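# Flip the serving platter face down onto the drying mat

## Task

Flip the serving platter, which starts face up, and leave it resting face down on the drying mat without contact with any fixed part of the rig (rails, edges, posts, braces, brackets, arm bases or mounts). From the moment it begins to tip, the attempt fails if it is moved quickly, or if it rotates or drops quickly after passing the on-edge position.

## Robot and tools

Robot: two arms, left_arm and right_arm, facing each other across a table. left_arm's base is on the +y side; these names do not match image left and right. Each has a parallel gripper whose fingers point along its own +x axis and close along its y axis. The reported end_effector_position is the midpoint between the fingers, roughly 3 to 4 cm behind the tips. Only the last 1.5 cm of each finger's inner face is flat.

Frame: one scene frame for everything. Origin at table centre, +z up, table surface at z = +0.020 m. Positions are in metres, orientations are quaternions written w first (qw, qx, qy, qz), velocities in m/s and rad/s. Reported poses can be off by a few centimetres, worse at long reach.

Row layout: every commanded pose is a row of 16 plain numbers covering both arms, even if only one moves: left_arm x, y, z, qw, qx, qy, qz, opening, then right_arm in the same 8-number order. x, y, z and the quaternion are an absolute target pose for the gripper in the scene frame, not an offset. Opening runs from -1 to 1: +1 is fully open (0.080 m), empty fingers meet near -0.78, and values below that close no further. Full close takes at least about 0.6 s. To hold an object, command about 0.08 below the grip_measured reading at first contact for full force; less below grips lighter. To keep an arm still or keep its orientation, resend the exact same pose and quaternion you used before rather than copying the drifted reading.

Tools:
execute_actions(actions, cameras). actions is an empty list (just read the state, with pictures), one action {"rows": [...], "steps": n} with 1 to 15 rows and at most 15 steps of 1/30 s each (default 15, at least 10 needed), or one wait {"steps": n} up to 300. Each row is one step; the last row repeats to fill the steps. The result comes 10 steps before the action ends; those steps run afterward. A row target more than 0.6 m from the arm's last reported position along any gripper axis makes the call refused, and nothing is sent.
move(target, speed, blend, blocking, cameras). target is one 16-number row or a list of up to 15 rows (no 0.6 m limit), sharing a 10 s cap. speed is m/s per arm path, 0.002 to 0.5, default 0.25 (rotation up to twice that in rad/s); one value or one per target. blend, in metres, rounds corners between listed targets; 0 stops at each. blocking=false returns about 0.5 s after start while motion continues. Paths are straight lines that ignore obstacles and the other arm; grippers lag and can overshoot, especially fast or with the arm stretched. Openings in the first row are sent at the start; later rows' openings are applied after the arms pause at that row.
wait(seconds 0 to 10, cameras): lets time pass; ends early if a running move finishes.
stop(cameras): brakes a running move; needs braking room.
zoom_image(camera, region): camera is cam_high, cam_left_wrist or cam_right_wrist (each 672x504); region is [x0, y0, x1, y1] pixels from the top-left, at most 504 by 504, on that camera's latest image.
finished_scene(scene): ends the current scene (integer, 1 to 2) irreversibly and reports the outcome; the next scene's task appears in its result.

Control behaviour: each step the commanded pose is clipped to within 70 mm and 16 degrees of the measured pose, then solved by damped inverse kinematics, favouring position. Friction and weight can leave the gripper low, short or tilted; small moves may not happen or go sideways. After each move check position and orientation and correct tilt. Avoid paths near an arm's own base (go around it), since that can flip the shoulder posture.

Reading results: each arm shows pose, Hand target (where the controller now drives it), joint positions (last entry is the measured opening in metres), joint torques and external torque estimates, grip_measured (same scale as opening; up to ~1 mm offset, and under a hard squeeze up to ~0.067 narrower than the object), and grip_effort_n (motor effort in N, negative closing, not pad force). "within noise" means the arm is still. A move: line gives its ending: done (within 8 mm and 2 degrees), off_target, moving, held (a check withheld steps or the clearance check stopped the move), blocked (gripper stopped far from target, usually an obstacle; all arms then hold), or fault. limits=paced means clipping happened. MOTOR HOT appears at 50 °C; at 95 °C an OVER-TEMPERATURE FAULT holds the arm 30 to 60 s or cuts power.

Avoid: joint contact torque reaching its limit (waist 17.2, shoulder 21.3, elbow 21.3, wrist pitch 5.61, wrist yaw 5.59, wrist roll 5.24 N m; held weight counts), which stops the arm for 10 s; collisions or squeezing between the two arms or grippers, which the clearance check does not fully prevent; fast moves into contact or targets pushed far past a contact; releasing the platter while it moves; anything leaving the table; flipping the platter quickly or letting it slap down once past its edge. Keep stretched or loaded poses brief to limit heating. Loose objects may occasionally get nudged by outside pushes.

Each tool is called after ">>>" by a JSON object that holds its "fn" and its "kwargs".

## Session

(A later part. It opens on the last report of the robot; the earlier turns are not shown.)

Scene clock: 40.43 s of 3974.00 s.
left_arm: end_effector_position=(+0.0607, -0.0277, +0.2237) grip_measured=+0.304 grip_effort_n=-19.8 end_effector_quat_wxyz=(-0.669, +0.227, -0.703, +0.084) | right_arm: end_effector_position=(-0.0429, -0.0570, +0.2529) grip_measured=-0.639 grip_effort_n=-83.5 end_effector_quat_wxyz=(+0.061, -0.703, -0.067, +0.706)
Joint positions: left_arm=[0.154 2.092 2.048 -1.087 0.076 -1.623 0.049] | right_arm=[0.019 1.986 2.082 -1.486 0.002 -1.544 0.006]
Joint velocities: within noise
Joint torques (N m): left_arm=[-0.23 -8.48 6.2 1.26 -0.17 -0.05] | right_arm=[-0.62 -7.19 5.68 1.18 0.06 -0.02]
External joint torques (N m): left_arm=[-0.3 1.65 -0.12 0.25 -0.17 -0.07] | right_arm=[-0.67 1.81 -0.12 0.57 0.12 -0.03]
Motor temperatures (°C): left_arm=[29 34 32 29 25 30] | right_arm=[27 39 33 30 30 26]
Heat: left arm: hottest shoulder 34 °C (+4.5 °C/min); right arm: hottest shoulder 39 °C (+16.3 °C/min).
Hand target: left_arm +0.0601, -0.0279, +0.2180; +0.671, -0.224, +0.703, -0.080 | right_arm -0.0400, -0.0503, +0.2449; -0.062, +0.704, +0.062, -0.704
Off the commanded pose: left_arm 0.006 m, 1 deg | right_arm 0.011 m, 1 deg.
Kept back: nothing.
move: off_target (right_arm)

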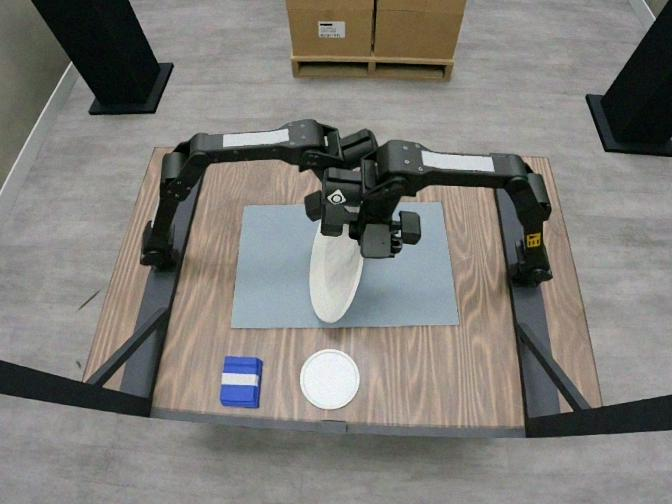

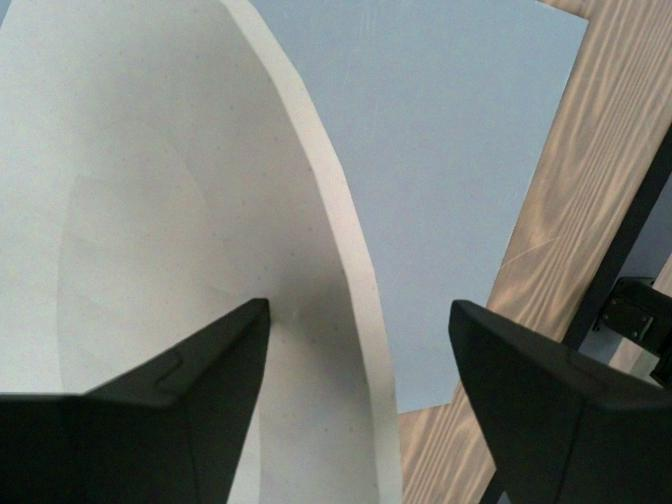

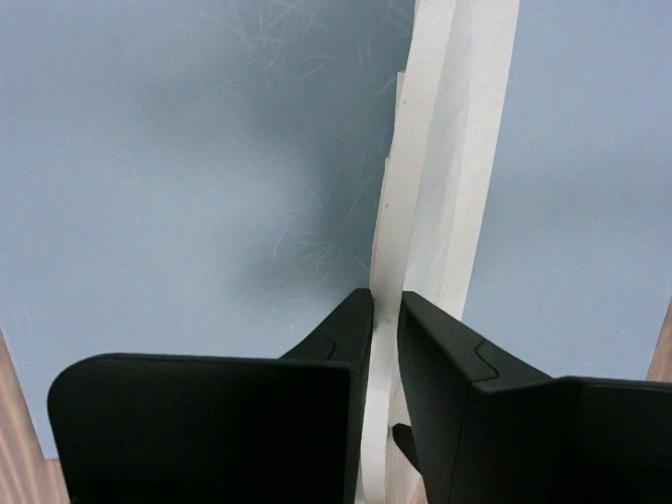

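>>> {"fn": "move", "kwargs": {"target": [[0.06, -0.044, 0.22, 0.6705, -0.2243, 0.7025, -0.08, 0.3, -0.04, -0.05, 0.245, 0.0616, -0.7044, -0.0616, 0.7044, -0.85],[0.06, -0.042, 0.204, 0.6705, -0.2243, 0.7025, -0.08, 0.3, -0.04, -0.05, 0.245, 0.0616, -0.7044, -0.0616, 0.7044, -0.85]], "speed": 0.04}}

Scene clock: 41.83 s of 3974.00 s.
left_arm: end_effector_position=(+0.0590, -0.0400, +0.2112) grip_measured=+0.304 grip_effort_n=-19.8 end_effector_quat_wxyz=(-0.669, +0.224, -0.703, +0.082) | right_arm: end_effector_position=(-0.0440, -0.0609, +0.2504) grip_measured=-0.639 grip_effort_n=-83.5 end_effector_quat_wxyz=(+0.055, -0.701, -0.055, +0.709)
Joint positions: left_arm=[0.146 2.146 2.084 -1.074 0.073 -1.629 0.049] | right_arm=[0.019 1.99 2.082 -1.506 -0.006 -1.535 0.006]
Joint velocities: within noise
Joint torques (N m): left_arm=[0.04 -8.44 5.84 2.12 -0.15 -0.05] | right_arm=[-0.57 -7.89 5.61 2.38 0.33 -0.22]
External joint torques (N m): left_arm=[0.08 2.13 -0.5 1.12 -0.15 -0.07] | right_arm=[-0.58 1.14 -0.18 1.81 0.39 -0.23]
Motor temperatures (°C): left_arm=[29 34 32 29 25 30] | right_arm=[27 39 33 30 30 26]
Heat: left arm: hottest shoulder 34 °C (+4.3 °C/min); right arm: hottest shoulder 39 °C (+15.8 °C/min).
Hand target: left_arm +0.0599, -0.0419, +0.2041; +0.671, -0.224, +0.703, -0.080 | right_arm -0.0400, -0.0504, +0.2451; -0.062, +0.704, +0.061, -0.704
Off the commanded pose: left_arm 0.008 m, 0 deg | right_arm 0.013 m, 1 deg.
Kept back: nothing.
move: off_target (right_arm)

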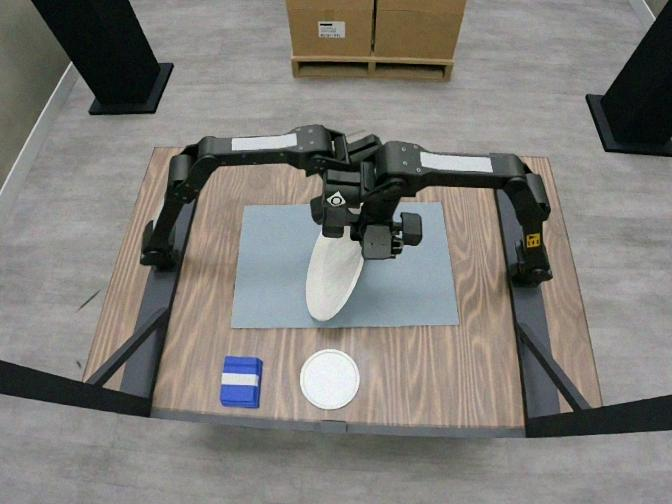

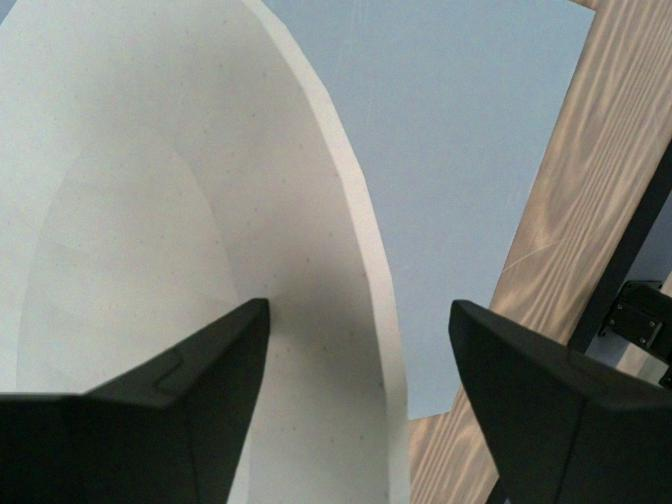

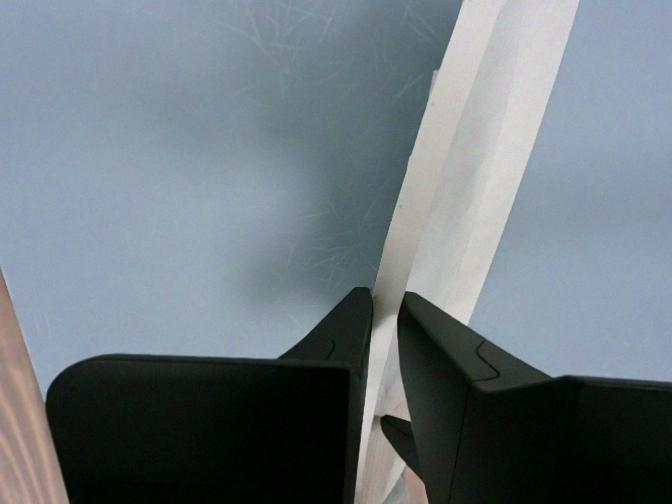

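>>> {"fn": "move", "kwargs": {"target": [[0.06, -0.03, 0.206, 0.6705, -0.2243, 0.7025, -0.08, 0.3, -0.04, -0.05, 0.245, 0.0616, -0.7044, -0.0616, 0.7044, -0.85]], "speed": 0.04}}

>>> {"fn": "move", "kwargs": {"target": [[0.06, -0.03, 0.206, 0.6705, -0.2243, 0.7025, -0.08, -0.4, -0.04, -0.05, 0.245, 0.0616, -0.7044, -0.0616, 0.7044, -0.85]], "speed": 0.04}}

Scene clock: 43.47 s of 3974.00 s.
left_arm: end_effector_position=(+0.0593, -0.0313, +0.2065) grip_measured=+0.304 grip_effort_n=-19.8 end_effector_quat_wxyz=(-0.670, +0.224, -0.704, +0.079) | right_arm: end_effector_position=(-0.0442, -0.0596, +0.2506) grip_measured=-0.639 grip_effort_n=-83.5 end_effector_quat_wxyz=(+0.057, -0.700, -0.057, +0.709)
Joint positions: left_arm=[0.149 2.105 2.003 -1.039 0.073 -1.629 0.049] | right_arm=[0.02 1.99 2.082 -1.5 -0.006 -1.535 0.006]
Joint velocities: within noise
Joint torques (N m): left_arm=[0.11 -9.82 6.03 1.29 -0.07 0.08] | right_arm=[-0.55 -7.82 5.56 2.01 0.33 -0.23]
External joint torques (N m): left_arm=[0.05 0.5 -0.32 0.31 -0.06 0.06] | right_arm=[-0.55 1.05 -0.13 1.46 0.39 -0.24]
Motor temperatures (°C): left_arm=[29 34 32 30 25 30] | right_arm=[27 38 33 31 30 26]
Heat: left arm: hottest shoulder 34 °C (+4.1 °C/min); right arm: hottest shoulder 38 °C (+13.8 °C/min).
Hand target: left_arm +0.0599, -0.0301, +0.2060; +0.671, -0.224, +0.703, -0.080 | right_arm -0.0400, -0.0504, +0.2450; -0.062, +0.704, +0.062, -0.704
Off the commanded pose: left_arm 0.002 m, 0 deg | right_arm 0.012 m, 1 deg.
Kept back: nothing.
move: off_target (right_arm)

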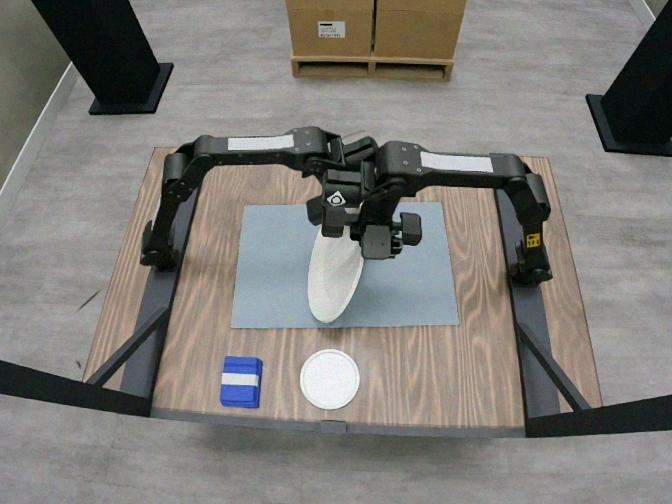

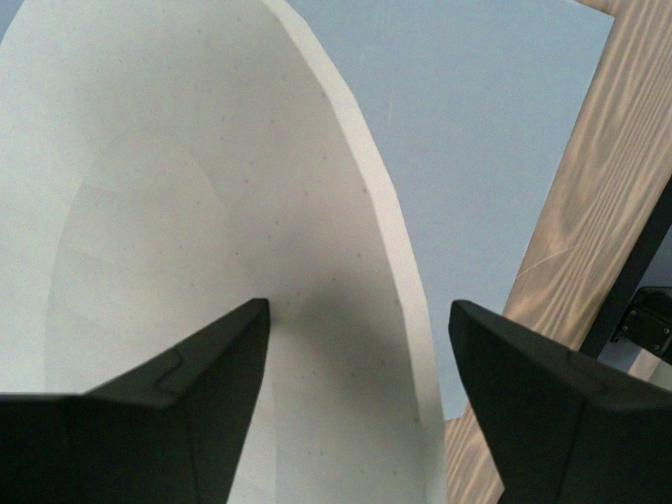

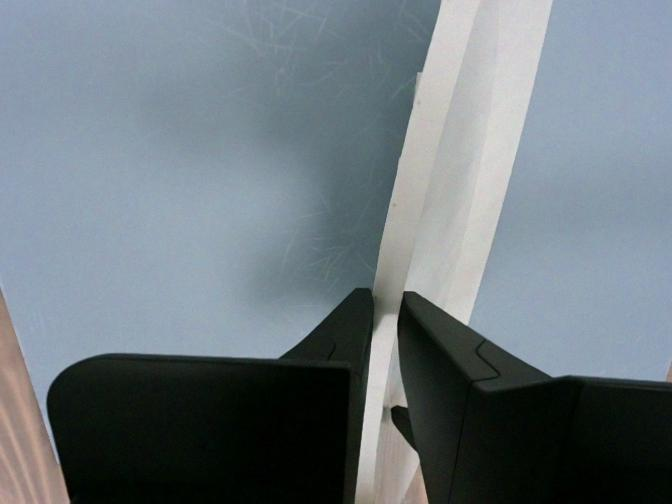

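Scene clock: 44.17 s of 3974.00 s.
left_arm: end_effector_position=(+0.0583, -0.0243, +0.2077) grip_measured=-0.065 grip_effort_n=-83.5 end_effector_quat_wxyz=(-0.670, +0.219, -0.706, +0.071) | right_arm: end_effector_position=(-0.0445, -0.0562, +0.2522) grip_measured=-0.639 grip_effort_n=-83.5 end_effector_quat_wxyz=(+0.064, -0.699, -0.064, +0.709)
Joint positions: left_arm=[0.15 2.093 1.996 -1.065 0.074 -1.632 0.032] | right_arm=[0.02 1.99 2.086 -1.486 -0.007 -1.535 0.006]
Joint velocities: within noise
Joint torques (N m): left_arm=[0.05 -8.48 6.7 3.08 -0.1 0.19] | right_arm=[-0.61 -8.01 5.25 1.16 0.34 -0.24]
External joint torques (N m): left_arm=[0.13 1.61 0.43 2.13 -0.11 0.17] | right_arm=[-0.63 0.85 -0.45 0.57 0.4 -0.25]
Motor temperatures (°C): left_arm=[29 35 32 30 25 30] | right_arm=[27 38 33 31 30 26]
Heat: left arm: hottest shoulder 35 °C (+5.4 °C/min); right arm: hottest shoulder 38 °C (+13.6 °C/min).
Hand target: left_arm +0.0600, -0.0299, +0.2061; +0.671, -0.224, +0.703, -0.080 | right_arm -0.0401, -0.0503, +0.2450; -0.062, +0.704, +0.062, -0.704
Off the commanded pose: left_arm 0.006 m, 1 deg | right_arm 0.010 m, 1 deg.
Kept back: nothing.
move: off_target (right_arm)

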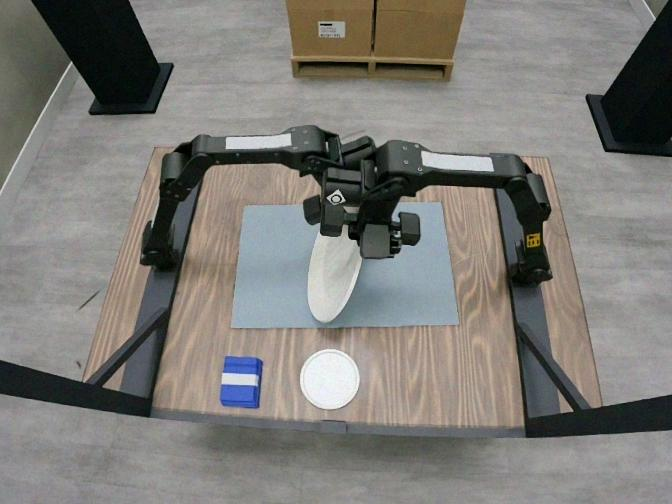

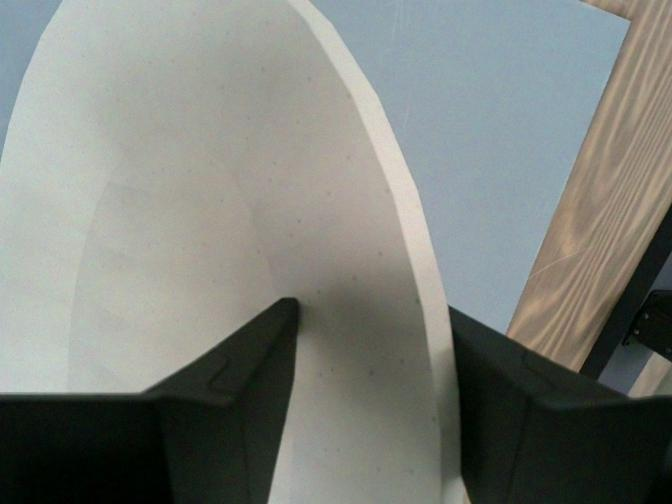

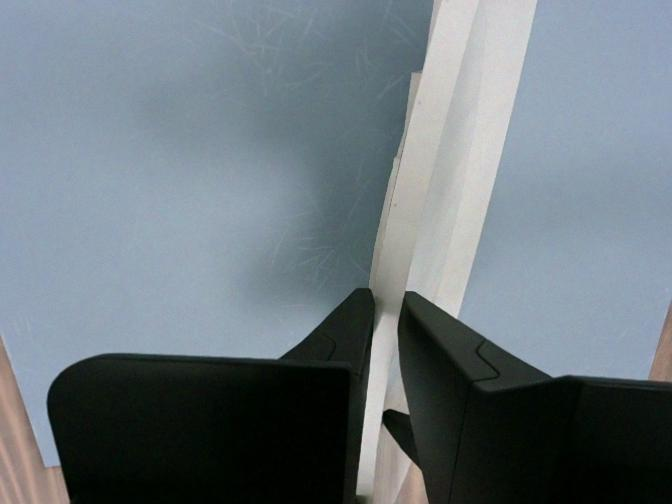

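>>> {"fn": "move", "kwargs": {"target": [[0.06, -0.03, 0.208, 0.6705, -0.2243, 0.7025, -0.08, 0.4, -0.04, -0.05, 0.247, 0.0616, -0.7044, -0.0616, 0.7044, -0.85],[0.06, 0.0, 0.275, 0.6705, -0.2243, 0.7025, -0.08, 0.4, -0.04, -0.05, 0.247, 0.0616, -0.7044, -0.0616, 0.7044, -0.85],[0.06, 0.06, 0.275, 0.6705, -0.2243, 0.7025, -0.08, 0.4, -0.04, -0.05, 0.247, 0.0616, -0.7044, -0.0616, 0.7044, -0.85]], "speed": 0.05}}

>>> {"fn": "move", "kwargs": {"target": [0.06, 0.08, 0.275, 0.6705, -0.2243, 0.7025, -0.08, 0.4, -0.04, 0.0, 0.247, 0.0, -0.7071, 0.0, 0.7071, -0.85], "speed": 0.03}}

Scene clock: 48.63 s of 3974.00 s.
left_arm: end_effector_position=(+0.0601, +0.0573, +0.2737) grip_measured=+0.396 grip_effort_n=19.3 end_effector_quat_wxyz=(-0.672, +0.223, -0.702, +0.078) | right_arm: end_effector_position=(-0.0444, -0.0581, +0.2517) grip_measured=-0.639 grip_effort_n=-83.5 end_effector_quat_wxyz=(+0.058, -0.700, -0.061, +0.709)
Joint positions: left_arm=[0.192 1.785 1.832 -1.194 0.086 -1.589 0.053] | right_arm=[0.02 1.993 2.09 -1.499 -0.007 -1.539 0.006]
Joint velocities: within noise
Joint torques (N m): left_arm=[0.15 -8.31 6.07 0.94 0.15 0.09] | right_arm=[-0.67 -7.67 6.08 1.32 0.34 -0.09]
External joint torques (N m): left_arm=[0.15 -0.5 -0.1 -0.03 0.15 0.07] | right_arm=[-0.68 1.21 0.37 0.73 0.4 -0.1]
Motor temperatures (°C): left_arm=[29 36 32 30 25 30] | right_arm=[27 38 33 31 30 26]
Heat: left arm: hottest shoulder 36 °C (+6.2 °C/min); right arm: hottest shoulder 38 °C (+12.3 °C/min).
Hand target: left_arm +0.0599, +0.0600, +0.2750; +0.671, -0.224, +0.703, -0.080 | right_arm -0.0400, -0.0503, +0.2470; -0.062, +0.704, +0.062, -0.704
Off the commanded pose: left_arm 0.003 m, 0 deg | right_arm 0.010 m, 1 deg.
Kept back: nothing.
move: off_target (right_arm)

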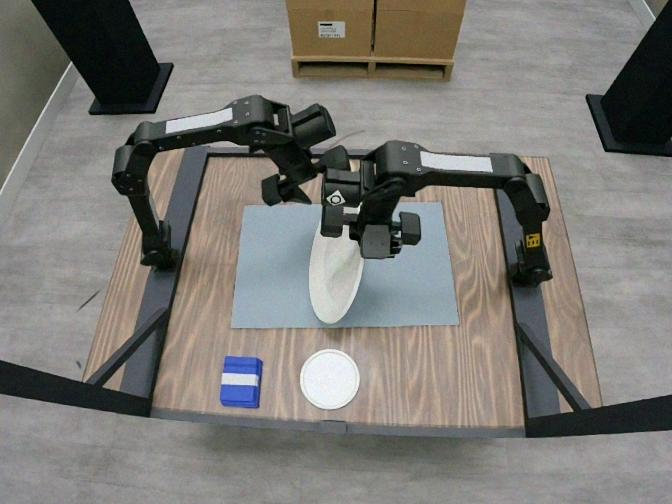

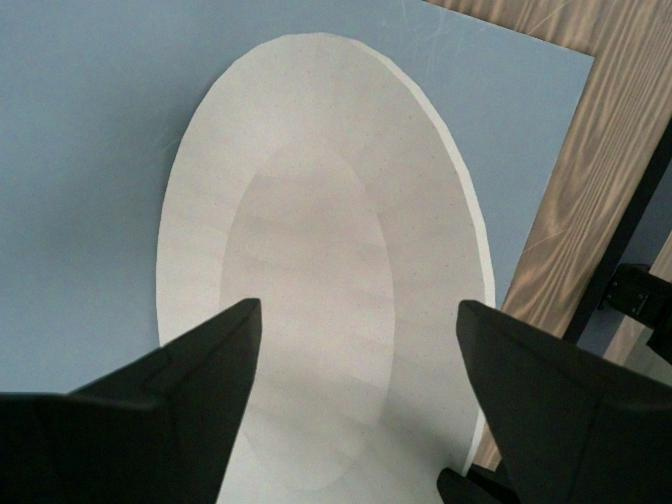

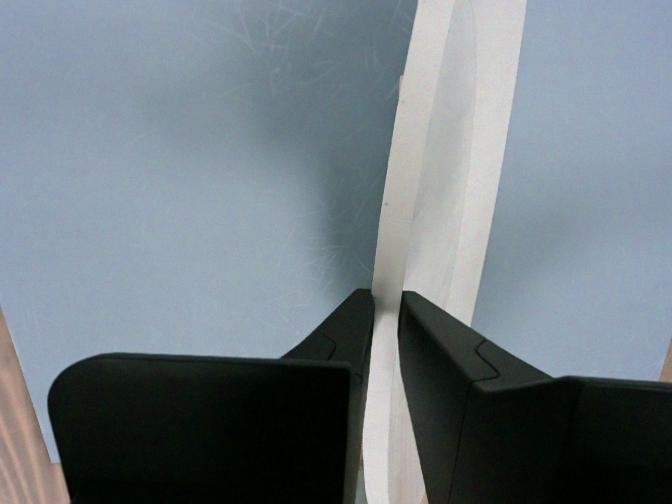

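Scene clock: 51.77 s of 3974.00 s.
left_arm: end_effector_position=(+0.0602, +0.0773, +0.2737) grip_measured=+0.396 grip_effort_n=19.3 end_effector_quat_wxyz=(-0.672, +0.223, -0.702, +0.078) | right_arm: end_effector_position=(-0.0473, -0.0146, +0.2701) grip_measured=-0.640 grip_effort_n=-83.5 end_effector_quat_wxyz=(+0.098, -0.691, -0.102, +0.709)
Joint positions: left_arm=[0.205 1.707 1.739 -1.181 0.091 -1.577 0.053] | right_arm=[0.02 2.129 2.354 -1.511 -0.016 -1.539 0.006]
Joint velocities: within noise
Joint torques (N m): left_arm=[0.17 -7.8 6.16 0.95 0.17 0.08] | right_arm=[-1.41 -4.79 4.29 2.37 0.32 -0.18]
External joint torques (N m): left_arm=[0.22 -0.53 -0.03 -0.02 0.16 0.06] | right_arm=[-1.36 4.89 -1.3 1.61 0.38 -0.2]
Motor temperatures (°C): left_arm=[29 37 32 30 25 30] | right_arm=[27 37 33 31 30 26]
Heat: left arm: hottest shoulder 37 °C (+7.0 °C/min); right arm: hottest shoulder 37 °C (+10.4 °C/min).
Hand target: left_arm +0.0600, +0.0799, +0.2749; +0.671, -0.224, +0.703, -0.080 | right_arm -0.0400, -0.0023, +0.2464; -0.090, +0.698, +0.088, -0.705
Off the commanded pose: left_arm 0.003 m, 0 deg | right_arm 0.028 m, 16 deg; orientation clipped.
joint read past its limit (right arm) — joint 3 (elbow), upper limit, where the elbow is as straight as it goes.
joint sent to its limit (right arm) — joint 3 (elbow), upper limit, where the elbow is as straight as it goes.
Kept back: nothing.
move: off_target (right_arm); limits=paced

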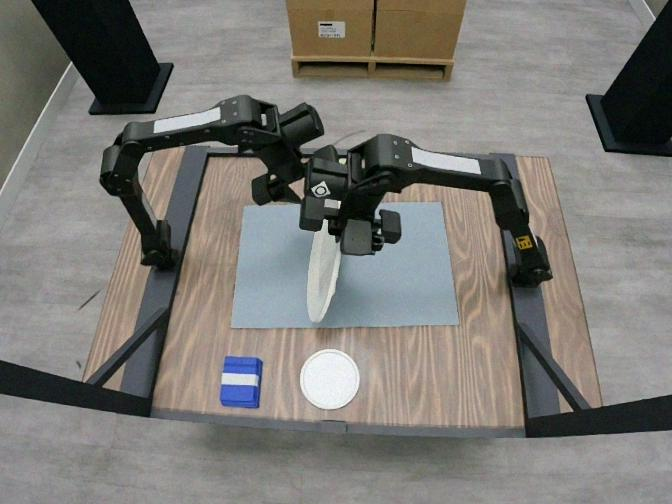

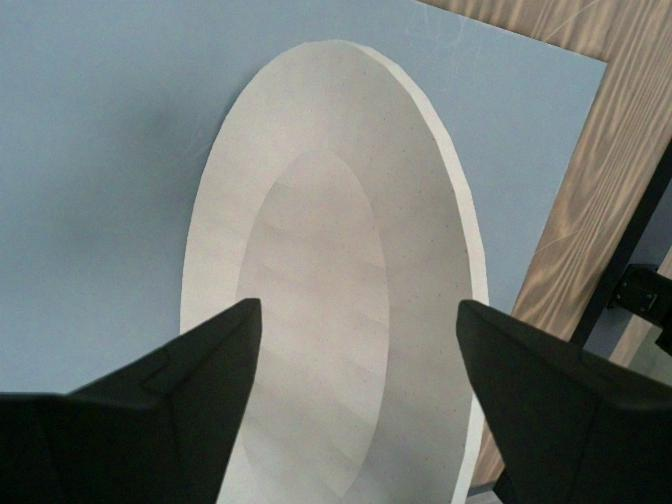

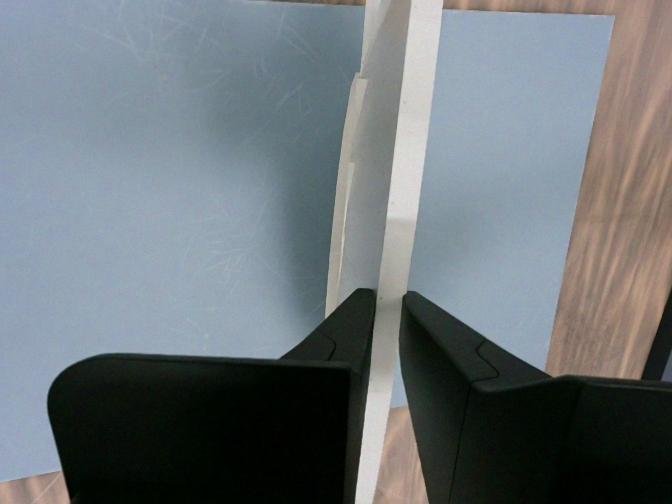

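>>> {"fn": "move", "kwargs": {"target": [[0.06, 0.08, 0.275, 0.6705, -0.2243, 0.7025, -0.08, 0.4, -0.04, -0.03, 0.30, 0.0616, -0.7044, -0.0616, 0.7044, -0.85],[0.06, 0.08, 0.275, 0.6705, -0.2243, 0.7025, -0.08, 0.4, -0.04, -0.09, 0.295, 0.0, -0.7071, 0.0, 0.7071, -0.85],[0.06, 0.08, 0.275, 0.6705, -0.2243, 0.7025, -0.08, 0.4, -0.04, -0.09, 0.245, 0.0, -0.7071, 0.0, 0.7071, -0.85]], "speed": 0.04}}

Scene clock: 58.20 s of 3974.00 s.
left_arm: end_effector_position=(+0.0602, +0.0773, +0.2736) grip_measured=+0.396 grip_effort_n=19.3 end_effector_quat_wxyz=(-0.672, +0.223, -0.702, +0.078) | right_arm: end_effector_position=(-0.0439, -0.0903, +0.2592) grip_measured=-0.641 grip_effort_n=-83.5 end_effector_quat_wxyz=(+0.033, -0.702, -0.038, +0.710)
Joint positions: left_arm=[0.205 1.707 1.739 -1.181 0.091 -1.577 0.053] | right_arm=[0.021 1.926 2.034 -1.578 -0.007 -1.54 0.006]
Joint velocities: within noise
Joint torques (N m): left_arm=[0.16 -7.81 6.11 0.94 0.16 0.09] | right_arm=[-0.57 -6.72 2.55 0.22 0.17 -0.07]
External joint torques (N m): left_arm=[0.22 -0.55 -0.12 -0.05 0.15 0.06] | right_arm=[-0.57 1.45 -2.96 -0.24 0.23 -0.07]
Motor temperatures (°C): left_arm=[28 38 32 29 25 30] | right_arm=[27 40 32 32 30 26]
Heat: left arm: hottest shoulder 38 °C (+7.2 °C/min); right arm: hottest shoulder 40 °C (+12.4 °C/min).
Hand target: left_arm +0.0600, +0.0800, +0.2749; +0.671, -0.224, +0.703, -0.080 | right_arm -0.0400, -0.0905, +0.2447; -0.019, +0.706, +0.019, -0.708
Off the commanded pose: left_arm 0.003 m, 0 deg | right_arm 0.015 m, 6 deg.
joint sent to its limit (right arm) — joint 4 (wrist pitch), lower limit.
Kept back: nothing.
move: off_target (right_arm)

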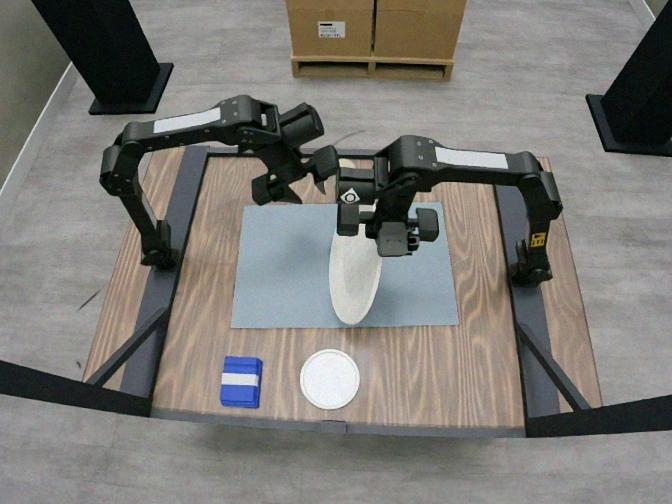

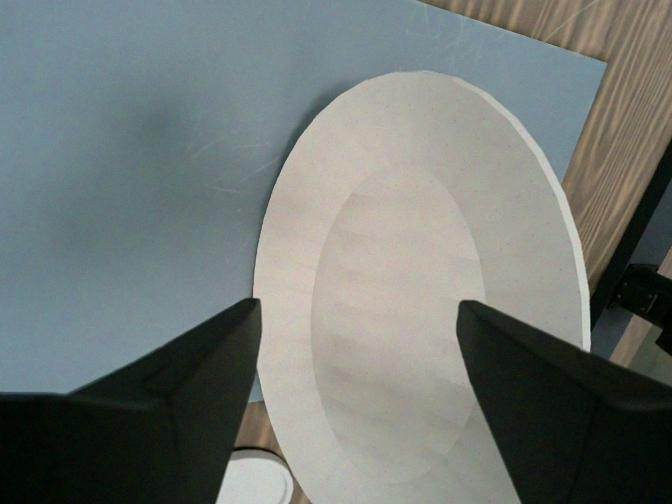

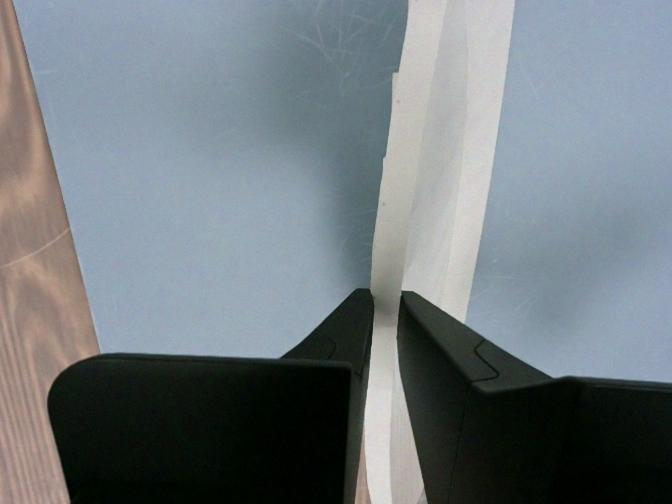

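>>> {"fn": "move", "kwargs": {"target": [0.06,0.1,0.285,0.6705,-0.2243,0.7025,-0.08,0.4,-0.04,-0.05,0.245,0,-0.7071,0,0.7071,-0.85], "speed": 0.025}}

Scene clock: 62.63 s of 3974.00 s.
left_arm: end_effector_position=(+0.0605, +0.0967, +0.2847) grip_measured=+0.396 grip_effort_n=19.3 end_effector_quat_wxyz=(-0.672, +0.225, -0.701, +0.080) | right_arm: end_effector_position=(-0.0472, -0.0578, +0.2713) grip_measured=-0.641 grip_effort_n=-83.5 end_effector_quat_wxyz=(+0.061, -0.696, -0.068, +0.712)
Joint positions: left_arm=[0.22 1.641 1.711 -1.214 0.097 -1.563 0.053] | right_arm=[0.023 2.019 2.21 -1.579 -0.016 -1.54 0.006]
Joint velocities: within noise
Joint torques (N m): left_arm=[0.18 -7.21 6.03 0.69 0.18 0.09] | right_arm=[-1.01 -2.89 3.61 0.35 0.4 -0.11]
External joint torques (N m): left_arm=[0.16 -0.51 -0.12 -0.29 0.18 0.07] | right_arm=[-1.01 6.03 -1.94 -0.25 0.47 -0.12]
Motor temperatures (°C): left_arm=[28 39 32 29 25 30] | right_arm=[27 39 32 31 30 26]
Heat: left arm: hottest shoulder 39 °C (+7.0 °C/min); right arm: hottest shoulder 39 °C (+11.1 °C/min).
Hand target: left_arm +0.0600, +0.1000, +0.2851; +0.671, -0.224, +0.703, -0.080 | right_arm -0.0401, -0.0517, +0.2450; -0.039, +0.704, +0.039, -0.708
Off the commanded pose: left_arm 0.003 m, 0 deg | right_arm 0.028 m, 11 deg.
joint sent to its limit (right arm) — joint 4 (wrist pitch), lower limit.
Kept back: nothing.
move: off_target (right_arm)

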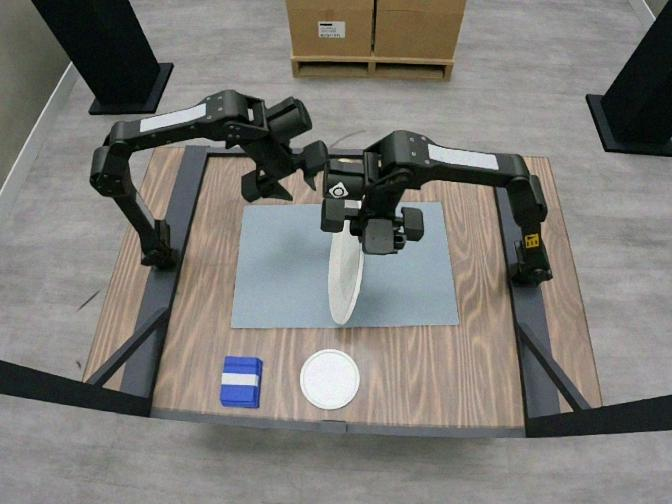

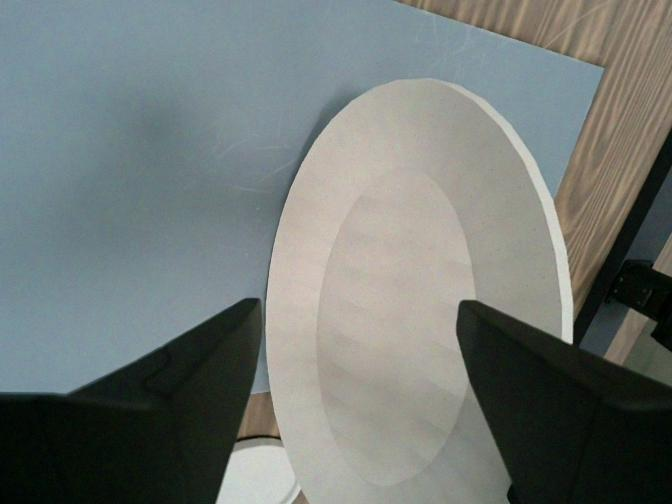

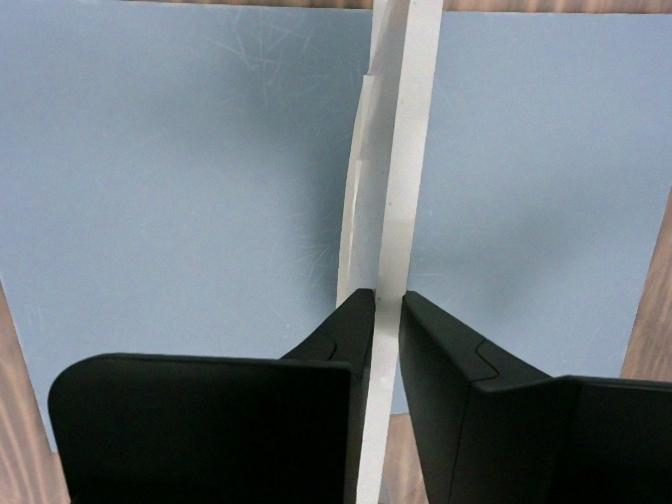

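>>> {"fn": "move", "kwargs": {"target": [[0.06,-0.025,0.305,0.6705,-0.2243,0.7025,-0.08,0.4,-0.04,-0.05,0.245,0,-0.7071,0,0.7071,-0.85],[0.06,-0.037,0.26,0.6705,-0.2243,0.7025,-0.08,0.4,-0.04,-0.05,0.245,0,-0.7071,0,0.7071,-0.85]], "speed": [0.08,0.05]}}

Scene clock: 66.07 s of 3974.00 s.
left_arm: end_effector_position=(+0.0600, -0.0336, +0.2650) grip_measured=+0.396 grip_effort_n=19.3 end_effector_quat_wxyz=(-0.668, +0.233, -0.701, +0.089) | right_arm: end_effector_position=(-0.0472, -0.0577, +0.2713) grip_measured=-0.641 grip_effort_n=-83.5 end_effector_quat_wxyz=(+0.061, -0.696, -0.068, +0.712)
Joint positions: left_arm=[0.15 2.176 2.347 -1.286 0.074 -1.63 0.053] | right_arm=[0.023 2.02 2.211 -1.579 -0.016 -1.54 0.006]
Joint velocities: within noise
Joint torques (N m): left_arm=[-0.23 -7.54 7.94 0.93 -0.17 0.01] | right_arm=[-1.19 -3.08 3.44 0.37 0.36 -0.11]
External joint torques (N m): left_arm=[-0.23 2.79 1.99 -0.09 -0.17 -0.01] | right_arm=[-1.2 5.82 -2.08 -0.22 0.43 -0.12]
Motor temperatures (°C): left_arm=[28 39 32 29 25 30] | right_arm=[27 38 32 31 30 26]
Heat: left arm: hottest shoulder 39 °C (+6.1 °C/min); right arm: hottest shoulder 38 °C (+10.2 °C/min).
Hand target: left_arm +0.0599, -0.0365, +0.2597; +0.669, -0.230, +0.701, -0.086 | right_arm -0.0401, -0.0517, +0.2450; -0.039, +0.704, +0.039, -0.708
Off the commanded pose: left_arm 0.006 m, 1 deg | right_arm 0.028 m, 11 deg.
joint sent to its limit (left arm) — joint 3 (elbow), upper limit, where the elbow is as straight as it goes.
joint sent to its limit (right arm) — joint 4 (wrist pitch), lower limit.
Kept back: nothing.
move: off_target (right_arm)

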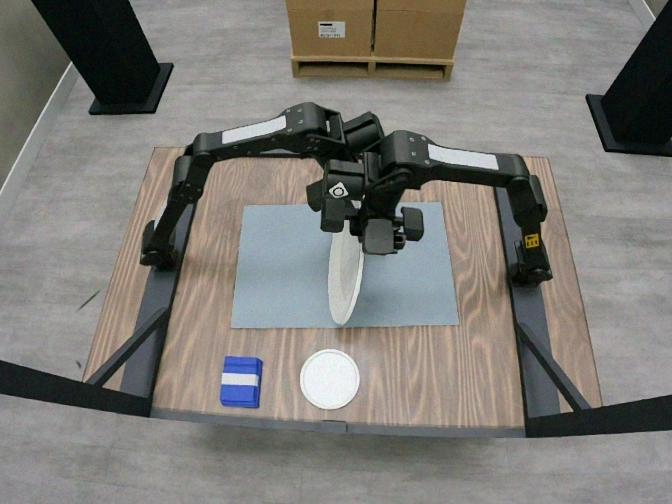

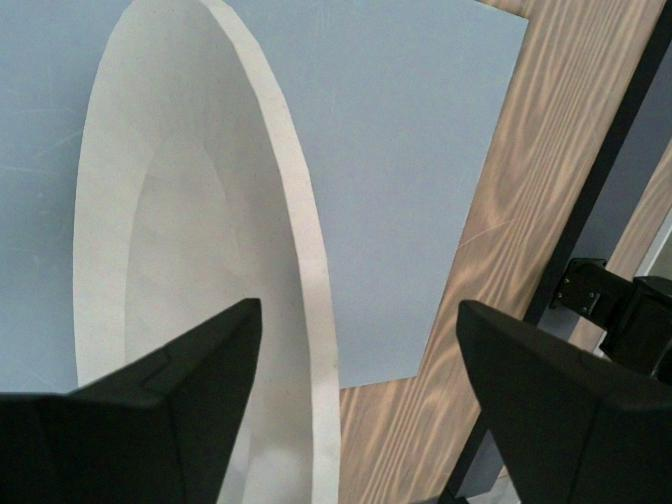

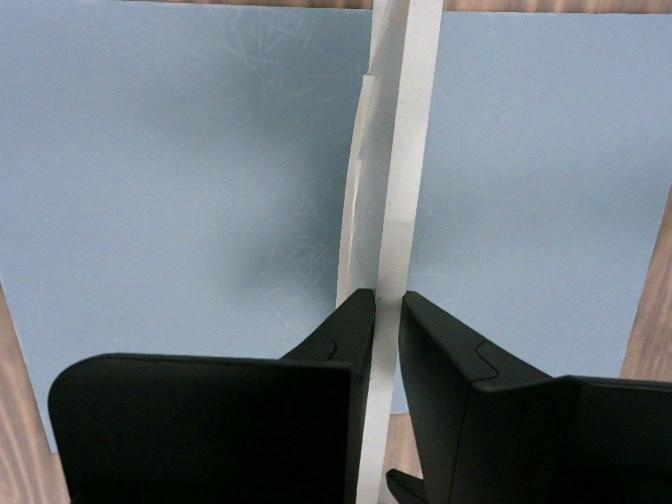

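>>> {"fn": "move", "kwargs": {"target": [[0.06,-0.035,0.232,0.6705,-0.2243,0.7025,-0.08,0.4,-0.04,-0.05,0.245,0,-0.7071,0,0.7071,-0.85],[0.06,-0.035,0.232,0.6705,-0.2243,0.7025,-0.08,-0.8,-0.04,-0.05,0.245,0,-0.7071,0,0.7071,-0.85]], "speed": 0.04}}

Scene clock: 68.60 s of 3974.00 s.
left_arm: end_effector_position=(+0.0589, -0.0299, +0.2262) grip_measured=-0.298 grip_effort_n=-83.5 end_effector_quat_wxyz=(-0.671, +0.214, -0.707, +0.066) end_effector_velocity=(+0.002, -0.013, +0.006) end_effector_angular_velocity=(-0.064, -0.015, +0.007) | right_arm: end_effector_position=(-0.0474, -0.0562, +0.2720) grip_measured=-0.641 grip_effort_n=-83.5 end_effector_quat_wxyz=(+0.063, -0.696, -0.069, +0.712)
Joint positions: left_arm=[0.149 2.157 2.176 -1.195 0.074 -1.631 0.022] | right_arm=[0.023 2.024 2.219 -1.578 -0.017 -1.539 0.006]
Joint velocities: left_arm=[-0.002 -0.002 -0.002 0.066 -0.007 -0.007 0] | right_arm=[within noise]
Joint torques (N m): left_arm=[-0.1 -10.01 7.22 2.71 -0.13 0.11] | right_arm=[-1.15 -3.63 2.57 0.36 0.42 -0.17]
External joint torques (N m): left_arm=[-0.19 0.65 0.85 1.78 -0.11 0.09] | right_arm=[-1.16 5.37 -2.98 -0.25 0.49 -0.18]
Motor temperatures (°C): left_arm=[28 39 32 29 25 30] | right_arm=[27 37 32 30 30 26]
Heat: left arm: hottest shoulder 39 °C (+6.0 °C/min); right arm: hottest shoulder 37 °C (+9.1 °C/min).
Hand target: left_arm +0.0599, -0.0348, +0.2322; +0.671, -0.224, +0.703, -0.080 | right_arm -0.0401, -0.0515, +0.2452; -0.040, +0.704, +0.039, -0.708
Off the commanded pose: left_arm 0.008 m, 2 deg | right_arm 0.029 m, 11 deg.
joint sent to its limit (right arm) — joint 4 (wrist pitch), lower limit.
Kept back: nothing.
move: off_target (right_arm)

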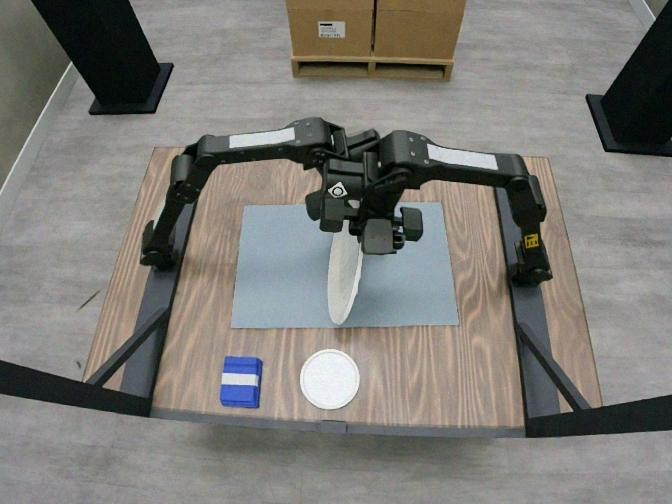

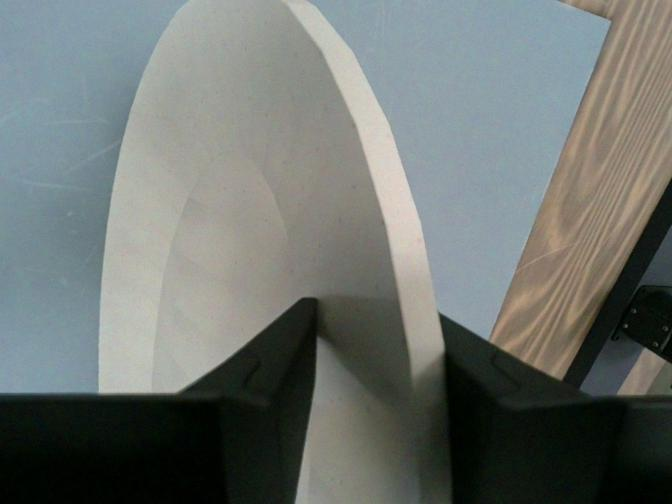

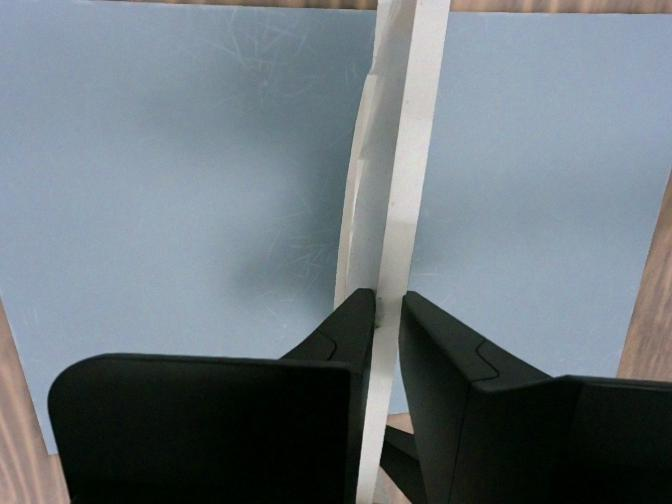

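>>> {"fn": "move", "kwargs": {"target": [0.06,-0.03,0.212,0.6797,-0.1949,0.7054,-0.0494,-0.85,-0.045,-0.055,0.225,0,-0.7071,0,0.7071,-0.85], "speed": 0.03, "cameras": ["cam_left_wrist"]}}

>>> {"fn": "move", "kwargs": {"target": [[0.06,-0.03,0.212,0.6797,-0.1949,0.7054,-0.0494,-0.85,-0.045,-0.055,0.225,0,-0.7071,0,0.7071,-0.5],[0.06,-0.03,0.212,0.6797,-0.1949,0.7054,-0.0494,-0.85,-0.045,-0.055,0.225,0,-0.7071,0,0.7071,0.2]], "speed": 0.03}}

Scene clock: 71.57 s of 3974.00 s.
left_arm: end_effector_position=(+0.0581, -0.0285, +0.2250) grip_measured=-0.298 grip_effort_n=-83.5 end_effector_quat_wxyz=(-0.676, +0.207, -0.705, +0.057) | right_arm: end_effector_position=(-0.0508, -0.0598, +0.2734) grip_measured=-0.641 grip_effort_n=-83.5 end_effector_quat_wxyz=(+0.061, -0.695, -0.071, +0.713)
Joint positions: left_arm=[0.144 2.173 2.206 -1.23 0.061 -1.635 0.022] | right_arm=[0.032 2.009 2.203 -1.578 -0.017 -1.535 0.006]
Joint velocities: within noise
Joint torques (N m): left_arm=[-0.03 -9.26 7.04 0.85 -0.03 0.14] | right_arm=[-0.05 -8.89 3.97 0.36 -0.01 0]
External joint torques (N m): left_arm=[-0.01 1.24 0.94 -0.05 -0.02 0.12] | right_arm=[-0.05 -0.07 -1.55 -0.24 0.05 -0.01]
Motor temperatures (°C): left_arm=[28 40 32 30 25 30] | right_arm=[27 37 31 30 30 26]
Heat: left arm: hottest shoulder 40 °C (+7.1 °C/min); right arm: hottest shoulder 37 °C (+8.1 °C/min).
Hand target: left_arm +0.0582, -0.0286, +0.2249; +0.676, -0.206, +0.705, -0.059 | right_arm -0.0503, -0.0590, +0.2670; -0.055, +0.696, +0.063, -0.713
Off the commanded pose: left_arm 0.013 m, 2 deg | right_arm 0.049 m, 11 deg.
Kept back: nothing.
move: blocked (right_arm; both arms now hold where they are), off_target (left_arm)
Images, in order (width x height): cam_left_wrist 672x504.

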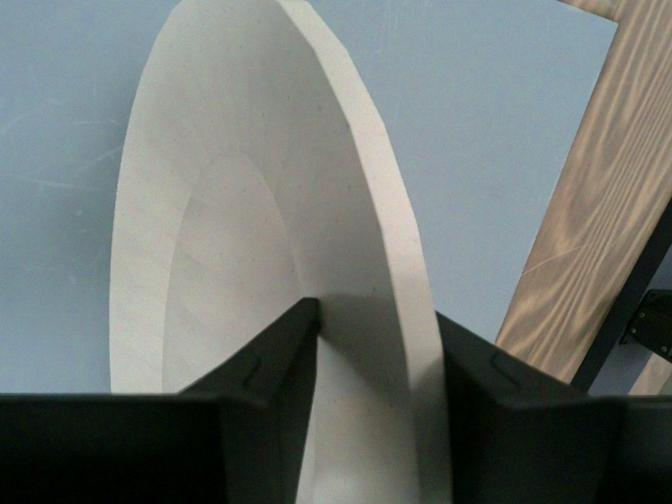

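Scene clock: 75.23 s of 3974.00 s.
left_arm: end_effector_position=(+0.0577, -0.0268, +0.2249) grip_measured=-0.334 grip_effort_n=-83.5 end_effector_quat_wxyz=(-0.676, +0.202, -0.706, +0.057) | right_arm: end_effector_position=(-0.0474, -0.0544, +0.2333) grip_measured=+0.196 grip_effort_n=15.1 end_effector_quat_wxyz=(+0.023, -0.703, -0.028, +0.710)
Joint positions: left_arm=[0.144 2.173 2.208 -1.24 0.062 -1.629 0.02] | right_arm=[0.027 2.092 2.171 -1.577 -0.006 -1.535 0.044]
Joint velocities: within noise
Joint torques (N m): left_arm=[0.12 -6.68 6.61 1.42 -0.24 0.13] | right_arm=[-0.47 -9.54 3.3 0.08 0.16 0.14]
External joint torques (N m): left_arm=[0.06 3.83 0.52 0.55 -0.22 0.12] | right_arm=[-0.48 -0.06 -2.28 -0.33 0.22 0.14]
Motor temperatures (°C): left_arm=[28 40 33 30 25 30] | right_arm=[27 37 31 30 30 26]
Heat: left arm: hottest shoulder 40 °C (+7.1 °C/min); right arm: hottest shoulder 37 °C (+7.1 °C/min).
Hand target: left_arm +0.0599, -0.0297, +0.2120; +0.680, -0.195, +0.705, -0.049 | right_arm -0.0449, -0.0553, +0.2247; -0.016, +0.706, +0.016, -0.708
Off the commanded pose: left_arm 0.013 m, 1 deg | right_arm 0.009 m, 4 deg.
joint sent to its limit (right arm) — joint 4 (wrist pitch), lower limit.
Kept back: nothing.
move: off_target (left_arm, right_arm); target 2's new opening was sent with right_arm's hand 0.011 m and 5 deg from that target

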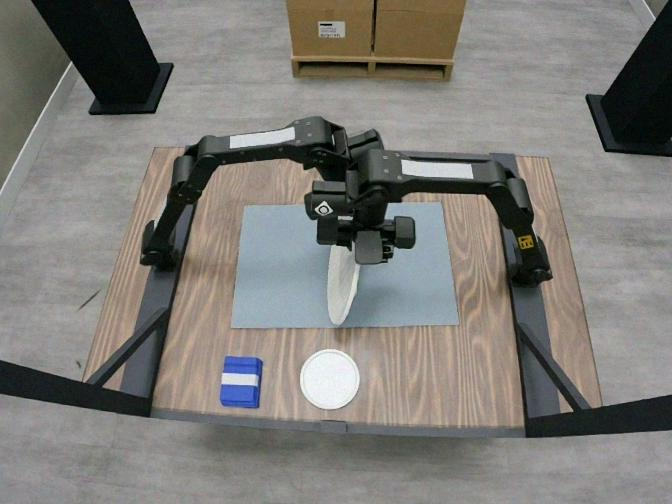

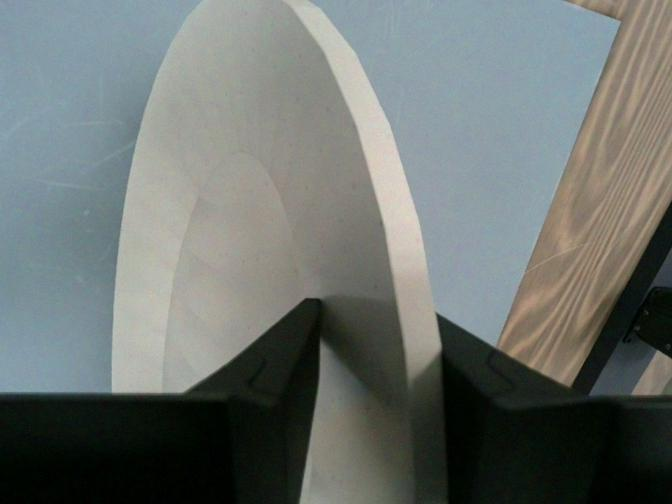

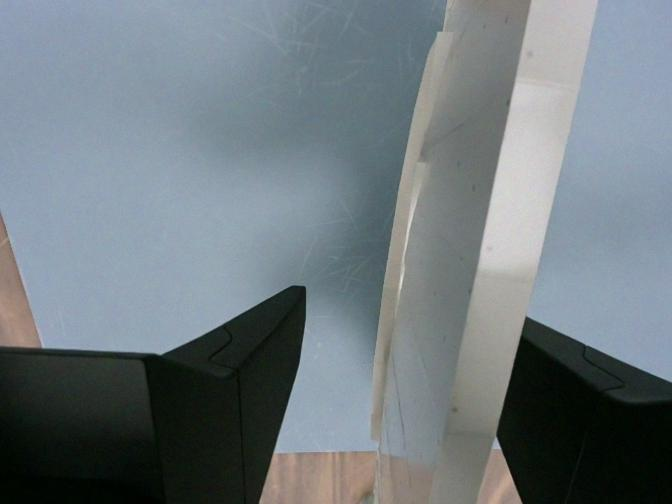

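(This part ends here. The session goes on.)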